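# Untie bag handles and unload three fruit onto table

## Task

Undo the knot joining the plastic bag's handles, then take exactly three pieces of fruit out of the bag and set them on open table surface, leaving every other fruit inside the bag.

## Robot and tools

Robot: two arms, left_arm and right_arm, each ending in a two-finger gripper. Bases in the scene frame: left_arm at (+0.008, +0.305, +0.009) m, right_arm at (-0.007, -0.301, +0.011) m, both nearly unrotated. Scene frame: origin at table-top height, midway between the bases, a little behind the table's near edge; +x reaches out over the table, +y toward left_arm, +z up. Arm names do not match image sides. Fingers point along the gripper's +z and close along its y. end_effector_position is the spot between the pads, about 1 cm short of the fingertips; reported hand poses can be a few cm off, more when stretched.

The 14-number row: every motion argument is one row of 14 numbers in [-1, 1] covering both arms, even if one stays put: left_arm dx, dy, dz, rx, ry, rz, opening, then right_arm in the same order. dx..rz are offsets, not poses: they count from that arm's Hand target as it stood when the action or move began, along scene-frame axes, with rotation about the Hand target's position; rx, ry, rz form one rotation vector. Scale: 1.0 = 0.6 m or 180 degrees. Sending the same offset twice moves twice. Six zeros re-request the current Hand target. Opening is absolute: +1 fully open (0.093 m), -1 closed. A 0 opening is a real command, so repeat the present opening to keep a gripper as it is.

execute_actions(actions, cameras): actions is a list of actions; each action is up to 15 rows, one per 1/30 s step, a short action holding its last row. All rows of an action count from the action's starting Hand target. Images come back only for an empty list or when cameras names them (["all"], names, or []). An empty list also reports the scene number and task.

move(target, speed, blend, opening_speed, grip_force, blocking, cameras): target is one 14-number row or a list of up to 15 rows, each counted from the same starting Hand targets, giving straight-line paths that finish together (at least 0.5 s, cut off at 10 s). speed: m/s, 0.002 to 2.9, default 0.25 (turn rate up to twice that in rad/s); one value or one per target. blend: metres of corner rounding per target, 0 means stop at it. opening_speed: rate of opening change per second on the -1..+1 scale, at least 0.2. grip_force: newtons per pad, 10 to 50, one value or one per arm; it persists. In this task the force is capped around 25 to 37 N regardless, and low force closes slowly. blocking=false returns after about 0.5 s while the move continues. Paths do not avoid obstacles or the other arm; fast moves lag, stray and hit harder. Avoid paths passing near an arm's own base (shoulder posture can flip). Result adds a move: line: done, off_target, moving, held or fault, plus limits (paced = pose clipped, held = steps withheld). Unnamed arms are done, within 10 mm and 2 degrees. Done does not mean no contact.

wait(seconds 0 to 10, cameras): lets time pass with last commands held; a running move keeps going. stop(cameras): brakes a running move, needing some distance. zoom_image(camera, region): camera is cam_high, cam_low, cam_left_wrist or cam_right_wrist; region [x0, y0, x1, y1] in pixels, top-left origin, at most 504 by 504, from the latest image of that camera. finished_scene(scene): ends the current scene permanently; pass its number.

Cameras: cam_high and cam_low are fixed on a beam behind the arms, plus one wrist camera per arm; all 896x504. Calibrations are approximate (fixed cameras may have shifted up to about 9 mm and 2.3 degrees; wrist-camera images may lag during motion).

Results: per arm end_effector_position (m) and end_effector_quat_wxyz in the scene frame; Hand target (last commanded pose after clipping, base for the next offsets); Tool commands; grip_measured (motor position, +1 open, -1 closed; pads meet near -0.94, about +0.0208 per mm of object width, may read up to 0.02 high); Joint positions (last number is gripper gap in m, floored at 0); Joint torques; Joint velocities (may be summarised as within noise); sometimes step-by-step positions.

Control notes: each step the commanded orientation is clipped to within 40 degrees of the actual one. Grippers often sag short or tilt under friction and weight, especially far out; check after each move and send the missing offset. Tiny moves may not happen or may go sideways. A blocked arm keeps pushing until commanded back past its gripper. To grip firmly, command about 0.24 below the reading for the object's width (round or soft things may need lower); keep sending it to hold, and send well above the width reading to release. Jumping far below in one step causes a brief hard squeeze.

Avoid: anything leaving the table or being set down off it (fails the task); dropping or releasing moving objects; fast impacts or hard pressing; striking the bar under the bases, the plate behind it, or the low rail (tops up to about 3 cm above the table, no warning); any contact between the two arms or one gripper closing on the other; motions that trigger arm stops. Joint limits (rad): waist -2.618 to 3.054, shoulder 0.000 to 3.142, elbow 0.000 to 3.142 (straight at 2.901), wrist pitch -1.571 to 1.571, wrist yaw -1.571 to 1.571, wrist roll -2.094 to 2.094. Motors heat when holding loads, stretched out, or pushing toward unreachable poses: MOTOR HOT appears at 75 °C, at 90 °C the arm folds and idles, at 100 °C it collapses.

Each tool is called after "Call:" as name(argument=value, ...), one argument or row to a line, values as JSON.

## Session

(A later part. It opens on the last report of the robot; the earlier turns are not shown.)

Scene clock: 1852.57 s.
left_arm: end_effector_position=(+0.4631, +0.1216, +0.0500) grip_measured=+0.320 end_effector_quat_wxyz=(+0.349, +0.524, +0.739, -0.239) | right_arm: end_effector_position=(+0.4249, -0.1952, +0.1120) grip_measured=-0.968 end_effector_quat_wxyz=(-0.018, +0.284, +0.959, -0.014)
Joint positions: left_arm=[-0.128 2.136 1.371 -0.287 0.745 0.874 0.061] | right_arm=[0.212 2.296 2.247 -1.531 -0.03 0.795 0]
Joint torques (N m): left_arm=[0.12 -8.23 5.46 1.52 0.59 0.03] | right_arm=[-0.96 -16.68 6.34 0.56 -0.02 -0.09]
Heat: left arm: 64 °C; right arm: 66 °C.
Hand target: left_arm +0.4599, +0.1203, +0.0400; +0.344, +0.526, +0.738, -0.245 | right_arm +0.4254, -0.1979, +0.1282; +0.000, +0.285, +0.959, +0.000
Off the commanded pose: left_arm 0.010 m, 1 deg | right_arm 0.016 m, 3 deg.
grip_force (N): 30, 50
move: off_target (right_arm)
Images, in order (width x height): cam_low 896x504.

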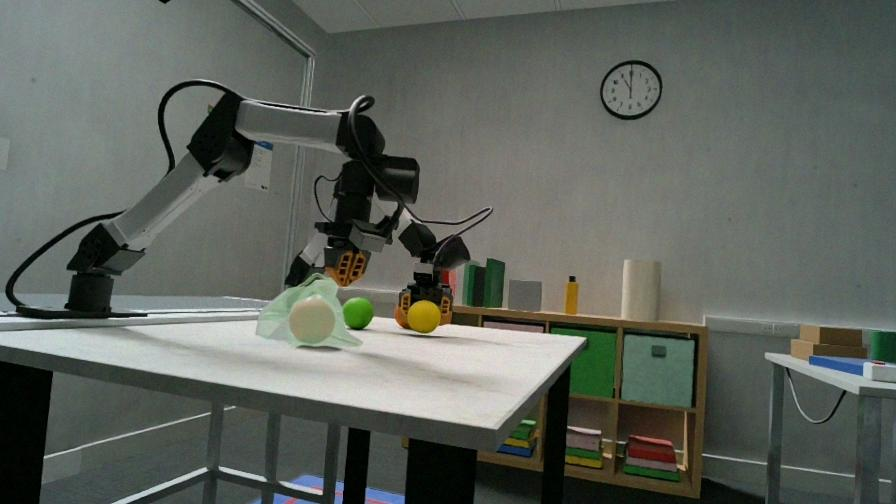

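Call:
move(
  target=[
    [0,0,-0.012,0,0,0,0.15,0,0,0,0,0,0,-1],
    [0,0,-0.012,0,0,0,0.72,0,0,0,0,0,0,-1],
    [0,0,-0.012,0,0,0,1,0,0,0,0,0,0,-1],
    [-0.03,0.085,0.075,0,0,0,1,0,0,0,0,0,0,-1],
    [-0.06,0.12,0.2,0,0,0,1,0,0,0,0,0,0,-1],
  ],
  speed=[0.03,0.03,0.03,0.08,0.15],
  blend=[0,0,0,0.02,0],
  opening_speed=0.35,
  cameras=["cam_low","cam_high"],
)

Call:
zoom_image(
  camera="cam_high",
  region=[350, 150, 620, 290],
)

Call:
zoom_image(
  camera="cam_low",
  region=[230, 250, 450, 360],
)

Scene clock: 1871.63 s.
left_arm: end_effector_position=(+0.4228, +0.1908, +0.1492) grip_measured=+1.000 end_effector_quat_wxyz=(+0.336, +0.522, +0.743, -0.250) | right_arm: end_effector_position=(+0.4249, -0.1952, +0.1120) grip_measured=-0.968 end_effector_quat_wxyz=(-0.018, +0.284, +0.959, -0.014)
Joint positions: left_arm=[0.045 1.901 1.473 -0.82 0.824 1.102 0.093] | right_arm=[0.212 2.296 2.247 -1.531 -0.03 0.795 0]
Joint torques (N m): left_arm=[0.77 -9.35 8.17 0.91 0.6 0.05] | right_arm=[-0.88 -16.68 6.43 0.56 -0.04 -0.08]
Heat: left arm: 62 °C; right arm: 67 °C.
Hand target: left_arm +0.4239, +0.1922, +0.1601; +0.344, +0.526, +0.738, -0.245 | right_arm +0.4254, -0.1979, +0.1282; +0.000, +0.285, +0.959, +0.000
Off the commanded pose: left_arm 0.011 m, 1 deg | right_arm 0.016 m, 3 deg.
grip_force (N): 30, 50
move: off_target (left_arm, right_arm); target 2's new opening was sent with left_arm's hand 0.012 m and 1 deg from that target; target 3's new opening was sent with left_arm's hand 0.013 m and 1 deg from that target
Images, in order (width x height): cam_high 896x504, cam_low 896x504.

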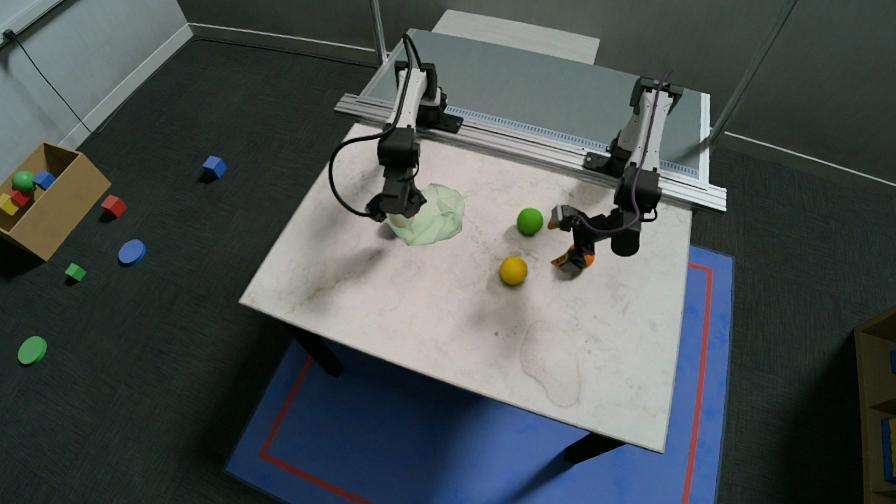

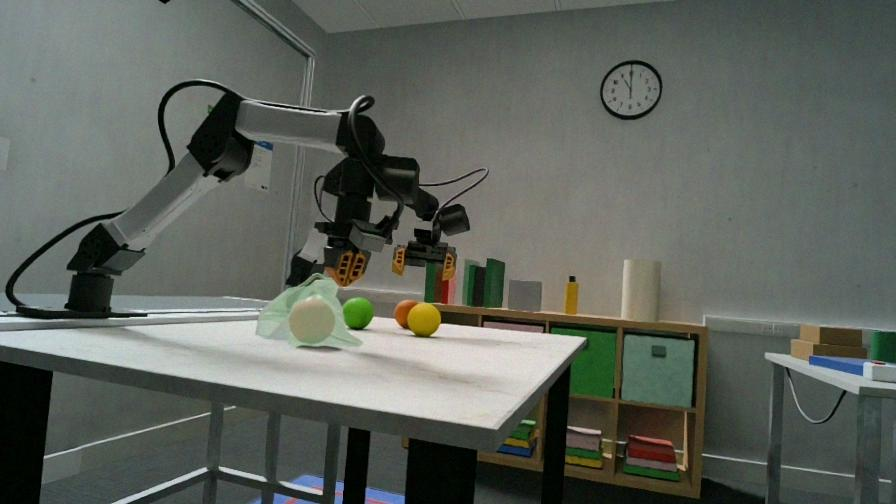

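Scaled by 1.867 from the camera's 896x504 image, which has a finer 1280x720 frame.

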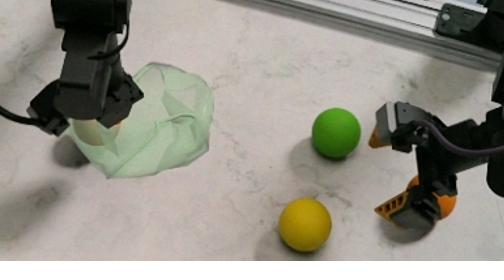

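Scaled by 2.291 from the camera's 896x504 image, which has a finer 1280x720 frame.

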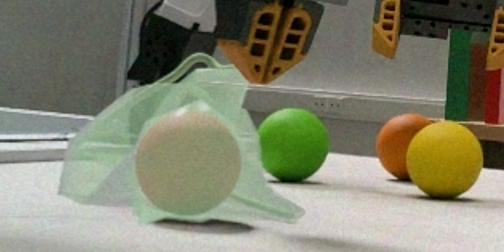

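Call:
move(
  target=[
    [-0.28,0.14,0.03,0,0,0.3,1,0,0,0,0,0,0,-1],
  ],
  speed=0.25,
  cameras=["cam_right_wrist","cam_high"],
)

Call:
zoom_image(
  camera="cam_high",
  region=[350, 150, 510, 280],
)

Scene clock: 1885.90 s.
left_arm: end_effector_position=(+0.2615, +0.2754, +0.1892) grip_measured=+1.000 end_effector_quat_wxyz=(+0.435, +0.141, +0.887, -0.061) | right_arm: end_effector_position=(+0.4249, -0.1952, +0.1120) grip_measured=-0.968 end_effector_quat_wxyz=(-0.018, +0.284, +0.959, -0.014)
Joint positions: left_arm=[0.108 0.733 0.651 -0.623 0.306 0.255 0.093] | right_arm=[0.212 2.296 2.247 -1.531 -0.03 0.795 0]
Joint torques (N m): left_arm=[-0.14 -1.13 6.09 1.89 0.06 -0.11] | right_arm=[-0.85 -16.7 6.34 0.59 -0.01 -0.07]
Heat: left arm: 60 °C; right arm: 67 °C.
Hand target: left_arm +0.2559, +0.2762, +0.1779; +0.418, +0.133, +0.897, -0.062 | right_arm +0.4254, -0.1979, +0.1282; +0.000, +0.285, +0.959, +0.000
Off the commanded pose: left_arm 0.012 m, 2 deg | right_arm 0.016 m, 3 deg.
grip_force (N): 30, 50
move: off_target (left_arm, right_arm)
camera_calibration:
cam_right_wrist: T_world_to_cam=[[-0.535944, -0.843513, 0.0353516, 0.0589089], [-0.753158, 0.496616, 0.431422, 0.408407], [-0.381466, 0.204593, -0.901457, 0.388863], [0, 0, 0, 1]] pos_world=[0.487505, -0.23269, 0.172265]
Images, in order (width x height): cam_high 896x504, cam_right_wrist 896x504.

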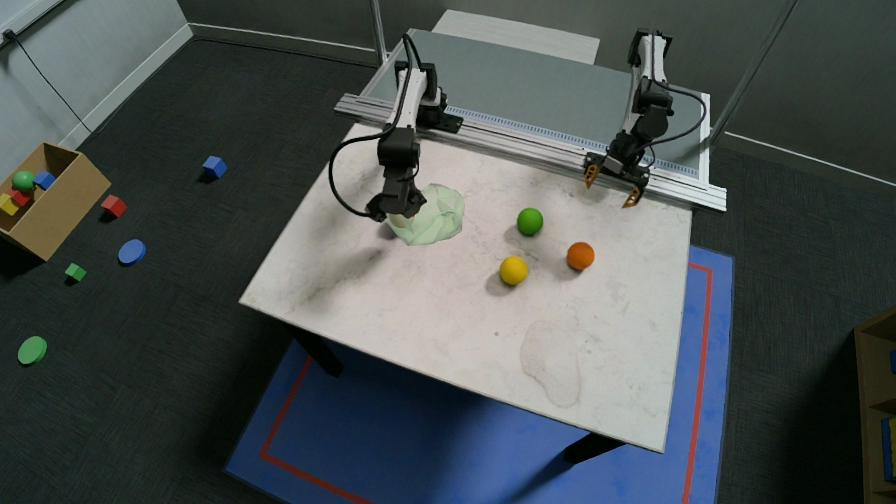

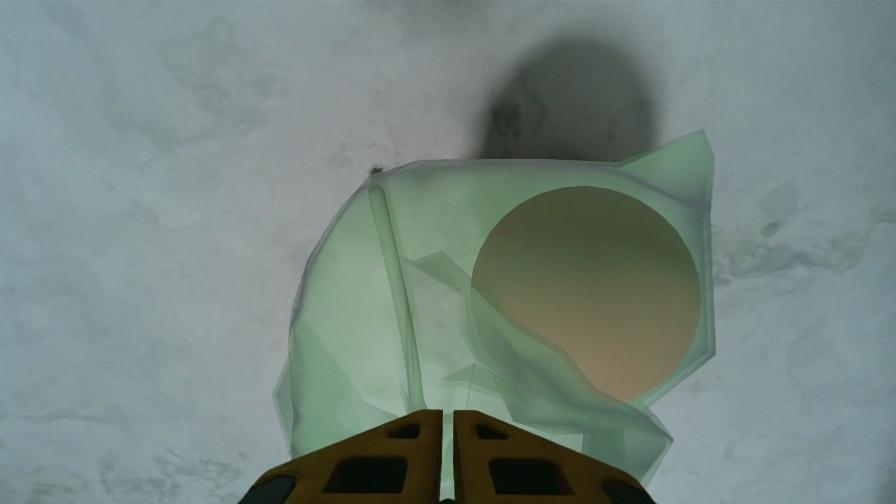

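Scaled by 3.150 from the camera's 896x504 image, which has a finer 1280x720 frame.

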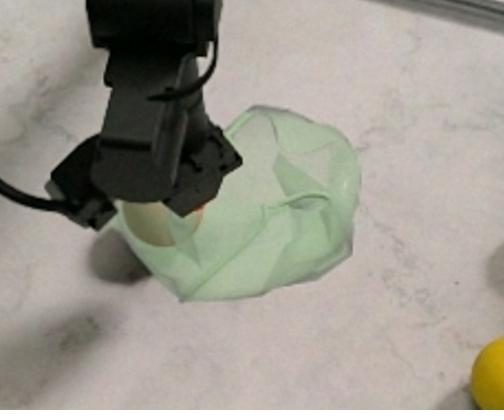

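Call:
move(
  target=[
    [0,0,0,0,0,0,1,-0.0607,-0.0743,-0.03,0,0,0,-1],
    [0,0,0,0,0,0,1,-0.0607,-0.0743,-0.03,0,0,0,-0.3],
  ],
  speed=0.06,
  cameras=["cam_right_wrist","cam_low","cam_high"],
)

Call:
zoom_image(
  camera="cam_low",
  region=[230, 230, 450, 360],
)

Scene clock: 1909.10 s.
left_arm: end_effector_position=(+0.2615, +0.2755, +0.1891) grip_measured=+1.000 end_effector_quat_wxyz=(+0.435, +0.141, +0.887, -0.061) | right_arm: end_effector_position=(+0.3890, -0.2404, +0.0980) grip_measured=-0.301 end_effector_quat_wxyz=(-0.016, +0.284, +0.959, -0.012)
Joint positions: left_arm=[0.108 0.733 0.651 -0.623 0.305 0.255 0.093] | right_arm=[0.122 2.073 1.822 -1.328 -0.031 0.705 0.031]
Joint torques (N m): left_arm=[-0.09 -1.16 6.06 1.87 0.04 -0.12] | right_arm=[-0.8 -14.79 6.43 0.61 -0.02 -0.06]
Heat: left arm: 53 °C; right arm: 68 °C.
Hand target: left_arm +0.2559, +0.2762, +0.1780; +0.418, +0.133, +0.897, -0.062 | right_arm +0.3891, -0.2425, +0.1102; +0.000, +0.284, +0.959, +0.000
Off the commanded pose: left_arm 0.013 m, 2 deg | right_arm 0.012 m, 2 deg.
grip_force (N): 30, 50
move: off_target (left_arm, right_arm); target 2's new opening was sent with right_arm's hand 0.012 m and 2 deg from that target
camera_calibration:
cam_right_wrist: T_world_to_cam=[[-0.536036, -0.843603, 0.0316195, 0.0024504], [-0.754509, 0.495553, 0.430283, 0.410207], [-0.378657, 0.20679, -0.90214, 0.371278], [0, 0, 0, 1]] pos_world=[0.451406, -0.277989, 0.158362]
Images, in order (width x height): cam_high 896x504, cam_low 896x504, cam_right_wrist 896x504.

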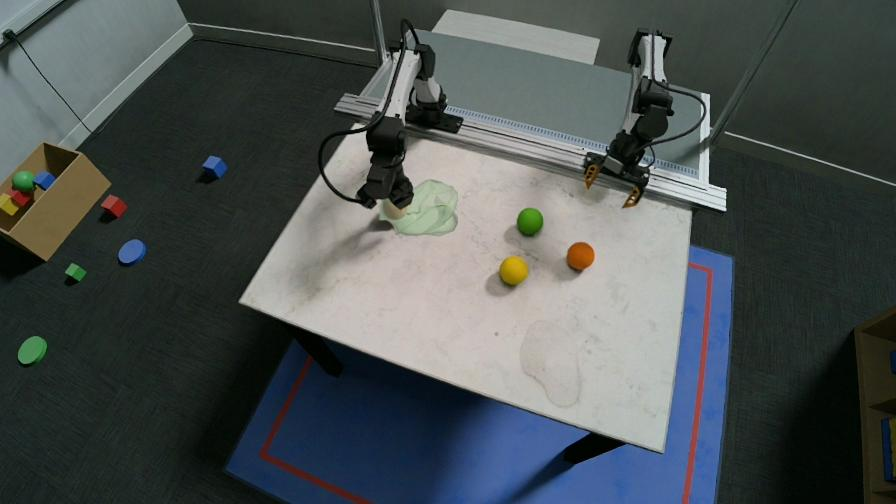

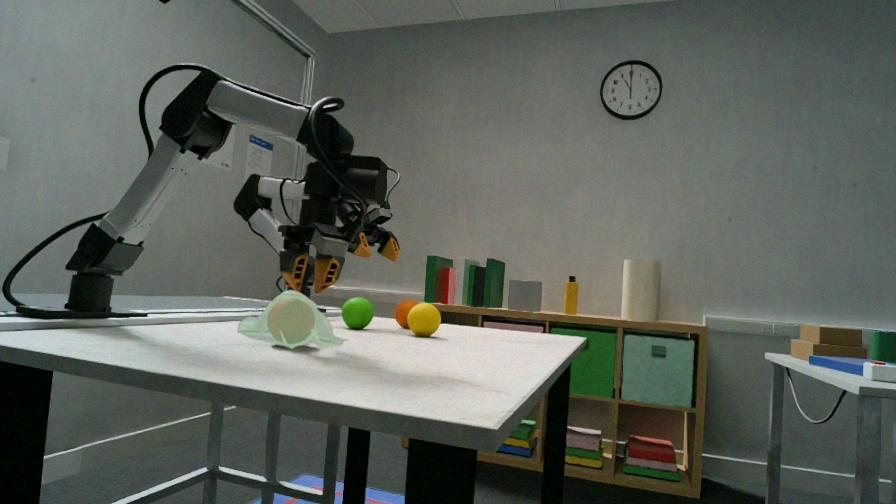

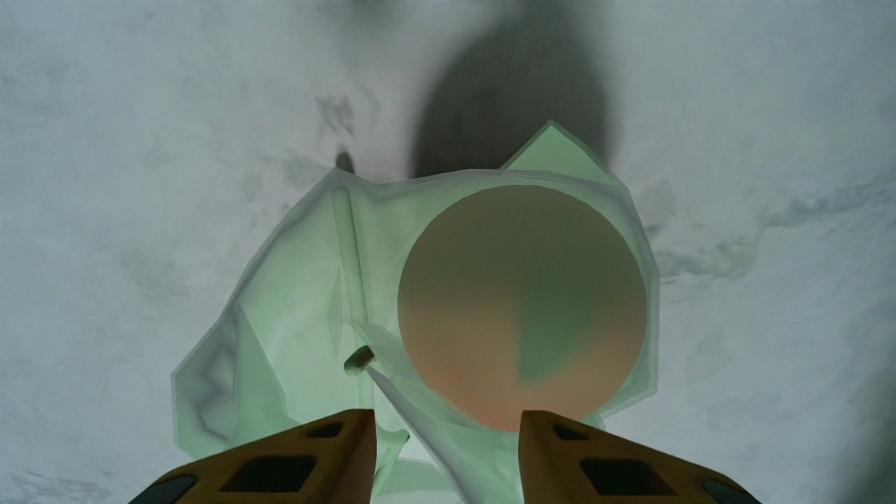

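Scaled by 2.291 from the camera's 896x504 image, which has a finer 1280x720 frame.

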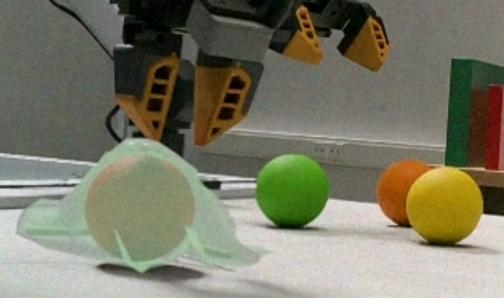

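Call:
move(
  target=[0,0,0,0,0,0,1,-0.15,0.1,0.22,0,-0.15,0.15,-0.3],
  speed=0.2,
  cameras=["cam_right_wrist","cam_high"],
)

Call:
zoom_image(
  camera="cam_high",
  region=[350, 150, 510, 280],
)

Scene clock: 1920.70 s.
left_arm: end_effector_position=(+0.2615, +0.2755, +0.1891) grip_measured=+1.000 end_effector_quat_wxyz=(+0.435, +0.141, +0.887, -0.061) | right_arm: end_effector_position=(+0.3005, -0.1808, +0.2415) grip_measured=-0.301 end_effector_quat_wxyz=(+0.212, +0.052, +0.973, +0.070)
Joint positions: left_arm=[0.108 0.733 0.651 -0.623 0.305 0.255 0.093] | right_arm=[0.348 1.378 1.481 -1.185 0.011 0.468 0.031]
Joint torques (N m): left_arm=[-0.13 -1.11 6.09 1.86 0.04 -0.12] | right_arm=[0.06 -6.68 6.94 1.78 0.19 -0.1]
Heat: left arm: 51 °C; right arm: 69 °C.
Hand target: left_arm +0.2559, +0.2762, +0.1780; +0.418, +0.133, +0.897, -0.062 | right_arm +0.2990, -0.1825, +0.2423; +0.222, +0.047, +0.972, +0.066
Off the commanded pose: left_arm 0.012 m, 2 deg | right_arm 0.002 m, 1 deg.
grip_force (N): 30, 50
move: off_target (left_arm)
camera_calibration:
cam_right_wrist: T_world_to_cam=[[-0.0624357, -0.985929, -0.155066, -0.12218], [-0.99794, 0.0639658, -0.00489257, 0.352456], [0.0147426, 0.154441, -0.987892, 0.347994], [0, 0, 0, 1]] pos_world=[0.338971, -0.19675, 0.326559]
Images, in order (width x height): cam_high 896x504, cam_right_wrist 896x504.

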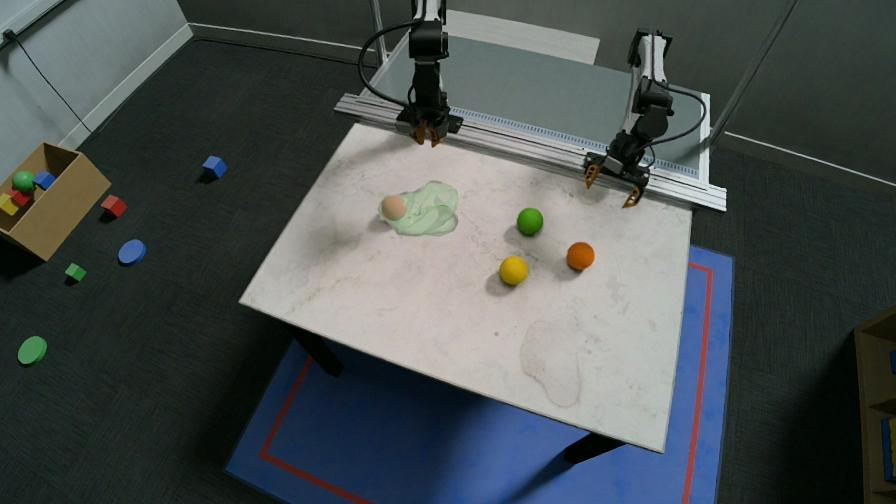

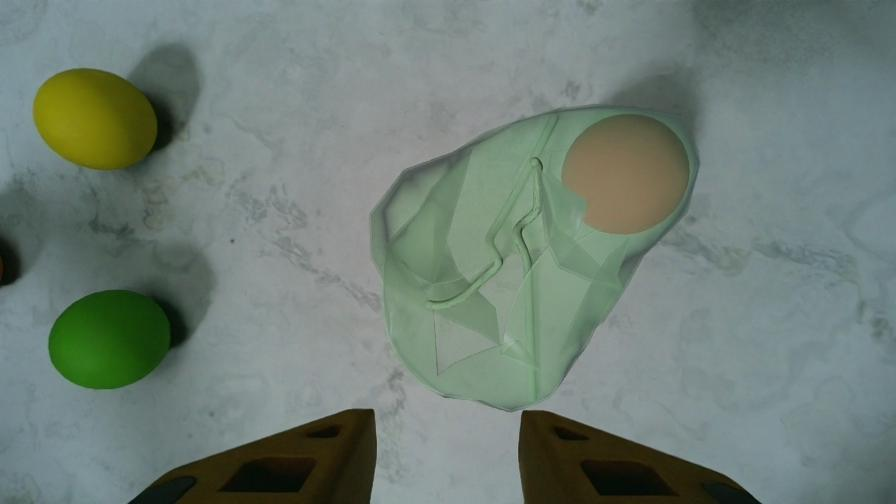

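Scaled by 3.150 from the camera's 896x504 image, which has a finer 1280x720 frame.

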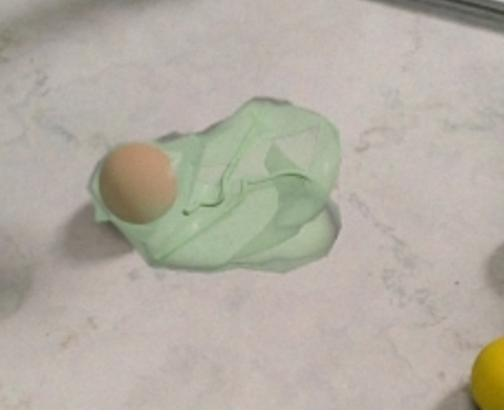

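Call:
zoom_image(
  camera="cam_right_wrist",
  region=[400, 90, 720, 410],
)

Call:
zoom_image(
  camera="cam_right_wrist",
  region=[420, 130, 600, 310],
)

Scaled by 1.575 from the camera's 896x504 image, which has a finer 1280x720 frame.

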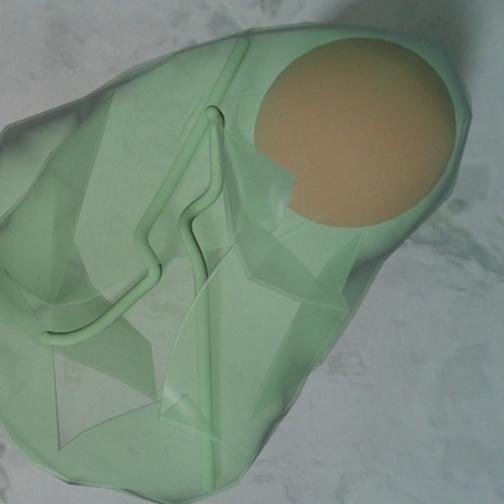

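Scaled by 2.800 from the camera's 896x504 image, which has a finer 1280x720 frame.

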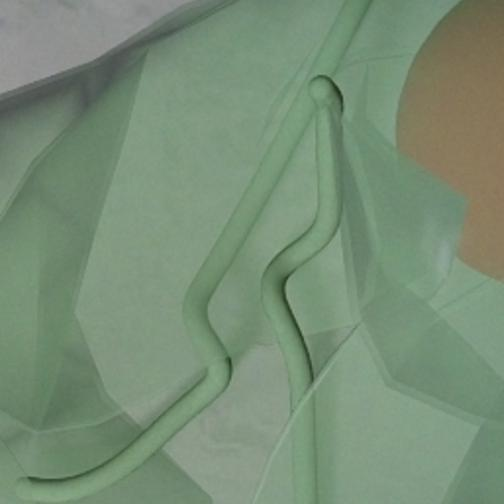

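Call:
move(
  target=[0,0,0,0,0,0,1,0.069,-0.031,-0.254,-0.0424,0.1426,0.0302,-0.4],
  speed=0.2,
  cameras=["cam_right_wrist"],
)

Scene clock: 1962.50 s.
left_arm: end_effector_position=(+0.2615, +0.2755, +0.1891) grip_measured=+1.000 end_effector_quat_wxyz=(+0.435, +0.141, +0.887, -0.061) | right_arm: end_effector_position=(+0.3330, -0.2011, +0.0855) grip_measured=-0.399 end_effector_quat_wxyz=(-0.007, -0.001, +1.000, -0.007)
Joint positions: left_arm=[0.108 0.733 0.651 -0.623 0.305 0.255 0.093] | right_arm=[0.258 1.865 1.481 -1.166 -0.026 0.265 0.026]
Joint torques (N m): left_arm=[-0.16 -1.16 6.08 1.87 0.03 -0.11] | right_arm=[-1.01 -8.18 11.07 0.49 -0.1 -0.09]
Heat: left arm: 46 °C; right arm: 57 °C.
Hand target: left_arm +0.2559, +0.2762, +0.1780; +0.418, +0.133, +0.897, -0.062 | right_arm +0.3405, -0.2010, +0.0900; +0.000, +0.000, +1.000, +0.000
Off the commanded pose: left_arm 0.012 m, 2 deg | right_arm 0.009 m, 1 deg.
grip_force (N): 30, 50
move: off_target (left_arm)
camera_calibration:
cam_right_wrist: T_world_to_cam=[[0.0110441, -0.99986, 0.0126048, -0.205984], [-0.907566, -0.00473137, 0.419882, 0.305174], [-0.419763, -0.0160768, -0.907491, 0.300039], [0, 0, 0, 1]] pos_world=[0.405186, -0.199688, 0.146742]
Images, in order (width x height): cam_right_wrist 896x504.

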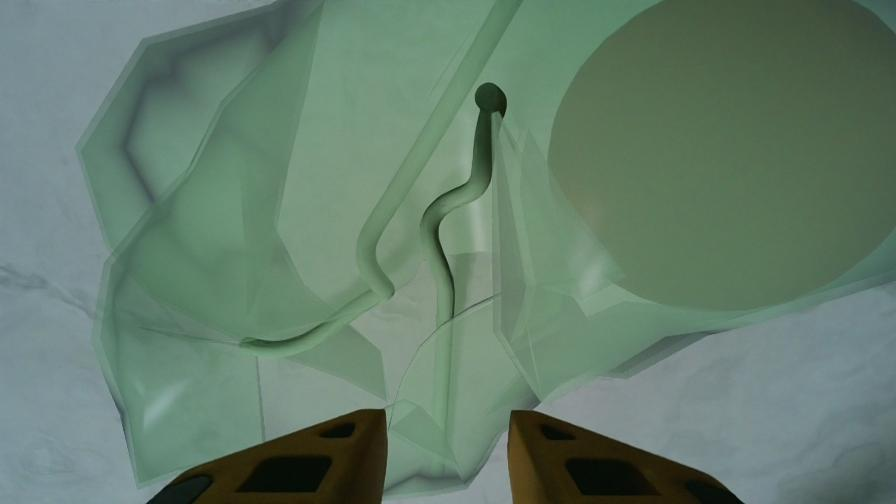

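Call:
move(
  target=[
    [0,0,0,0,0,0,1,0.0025,0.001,-0.125,0,0,0,-0.4],
    [0,0,0,0,0,0,1,0.0025,0.001,-0.125,0,0,0,-1],
  ],
  speed=0.08,
  cameras=["cam_right_wrist"],
)

Scene clock: 1974.90 s.
left_arm: end_effector_position=(+0.2615, +0.2755, +0.1891) grip_measured=+1.000 end_effector_quat_wxyz=(+0.435, +0.141, +0.887, -0.061) | right_arm: end_effector_position=(+0.3453, -0.1999, +0.0230) grip_measured=-0.955 end_effector_quat_wxyz=(+0.009, -0.001, +1.000, -0.002)
Joint positions: left_arm=[0.108 0.733 0.651 -0.623 0.305 0.255 0.093] | right_arm=[0.258 1.95 1.34 -0.909 -0.026 0.264 0]
Joint torques (N m): left_arm=[-0.1 -1.13 6.05 1.87 0.04 -0.13] | right_arm=[-0.4 -8.12 6.48 0.79 -0.06 0.01]
Heat: left arm: 46 °C; right arm: 56 °C.
Hand target: left_arm +0.2559, +0.2762, +0.1780; +0.418, +0.133, +0.897, -0.062 | right_arm +0.3420, -0.2004, +0.0149; +0.000, +0.000, +1.000, +0.000
Off the commanded pose: left_arm 0.012 m, 2 deg | right_arm 0.009 m, 1 deg.
grip_force (N): 30, 50
move: off_target (left_arm)
camera_calibration:
cam_right_wrist: T_world_to_cam=[[0.0122499, -0.999916, 0.00420452, -0.204424], [-0.919908, -0.00962138, 0.392015, 0.346528], [-0.391942, -0.00866994, -0.919949, 0.240647], [0, 0, 0, 1]] pos_world=[0.415598, -0.198986, 0.086398]
Images, in order (width x height): cam_right_wrist 896x504.

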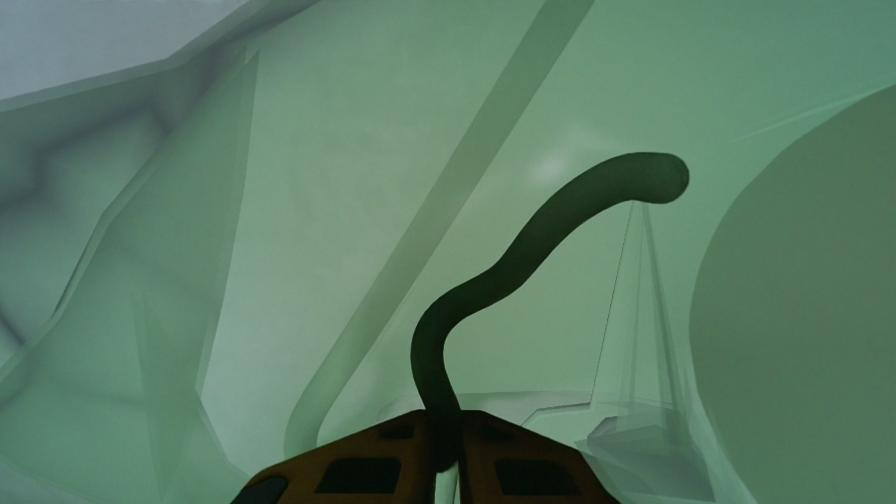

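Call:
move(
  target=[
    [0,0,0,0,0,0,1,-0.05,-0.045,0.03,0,0,0,-1],
    [0,0,0,0,0,0,1,-0.05,-0.045,0.01,0,0,0,-0.4],
    [0,0,0,0,0,0,1,-0.07,-0.045,0.2,0,0,0,-0.4],
    [0,0,0,0,0,0,1,-0.15,-0.01,0.33,0,-0.05,0,-0.4],
  ],
  speed=[0.05,0.05,0.1,0.2],
  blend=[0,0,0.03,0],
  cameras=["cam_right_wrist","cam_high"],
)

Call:
zoom_image(
  camera="cam_high",
  region=[350, 150, 510, 280],
)

Scene clock: 1991.40 s.
left_arm: end_effector_position=(+0.2615, +0.2755, +0.1891) grip_measured=+1.000 end_effector_quat_wxyz=(+0.435, +0.141, +0.887, -0.061) | right_arm: end_effector_position=(+0.2533, -0.2050, +0.2036) grip_measured=-0.401 end_effector_quat_wxyz=(+0.070, -0.002, +0.998, +0.004)
Joint positions: left_arm=[0.108 0.733 0.651 -0.623 0.305 0.255 0.093] | right_arm=[0.326 1.436 1.464 -1.425 0.005 0.332 0.026]
Joint torques (N m): left_arm=[-0.14 -1.14 6.12 1.87 0.04 -0.13] | right_arm=[0.23 -6.13 11.03 0.66 0.23 0.05]
Heat: left arm: 45 °C; right arm: 55 °C.
Hand target: left_arm +0.2559, +0.2762, +0.1780; +0.418, +0.133, +0.897, -0.062 | right_arm +0.2520, -0.2065, +0.2129; +0.078, +0.000, +0.997, +0.000
Off the commanded pose: left_arm 0.012 m, 2 deg | right_arm 0.010 m, 1 deg.
grip_force (N): 30, 50
move: off_target (left_arm)
camera_calibration:
cam_right_wrist: T_world_to_cam=[[0.0145132, -0.999867, -0.00744299, -0.207285], [-0.960881, -0.0160056, 0.276498, 0.223672], [-0.27658, 0.00313896, -0.960986, 0.352258], [0, 0, 0, 1]] pos_world=[0.315358, -0.204783, 0.275127]
Images, in order (width x height): cam_high 896x504, cam_right_wrist 896x504.

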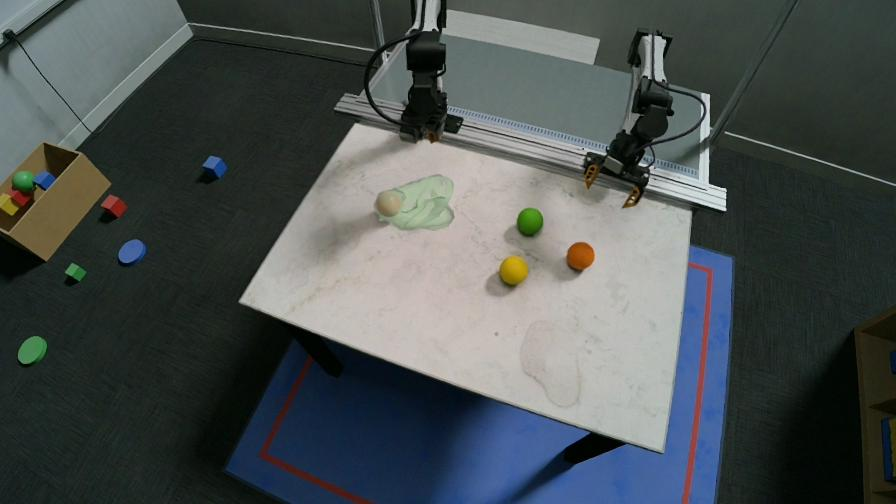

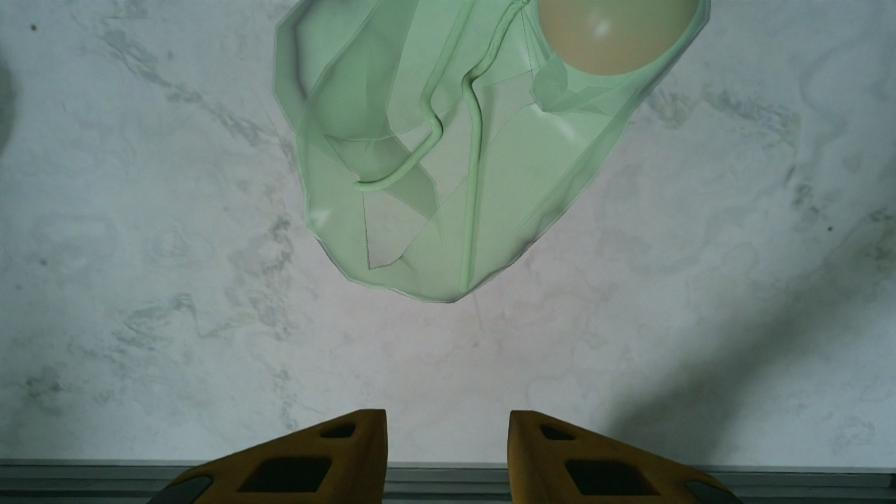

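Scaled by 3.150 from the camera's 896x504 image, which has a finer 1280x720 frame.

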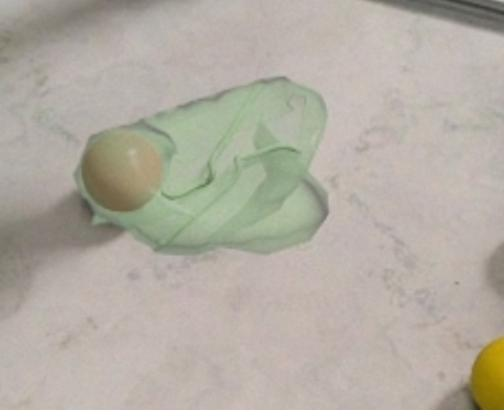

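Call:
finished_scene(
  scene=1,
)

The scene is finished: the task was done.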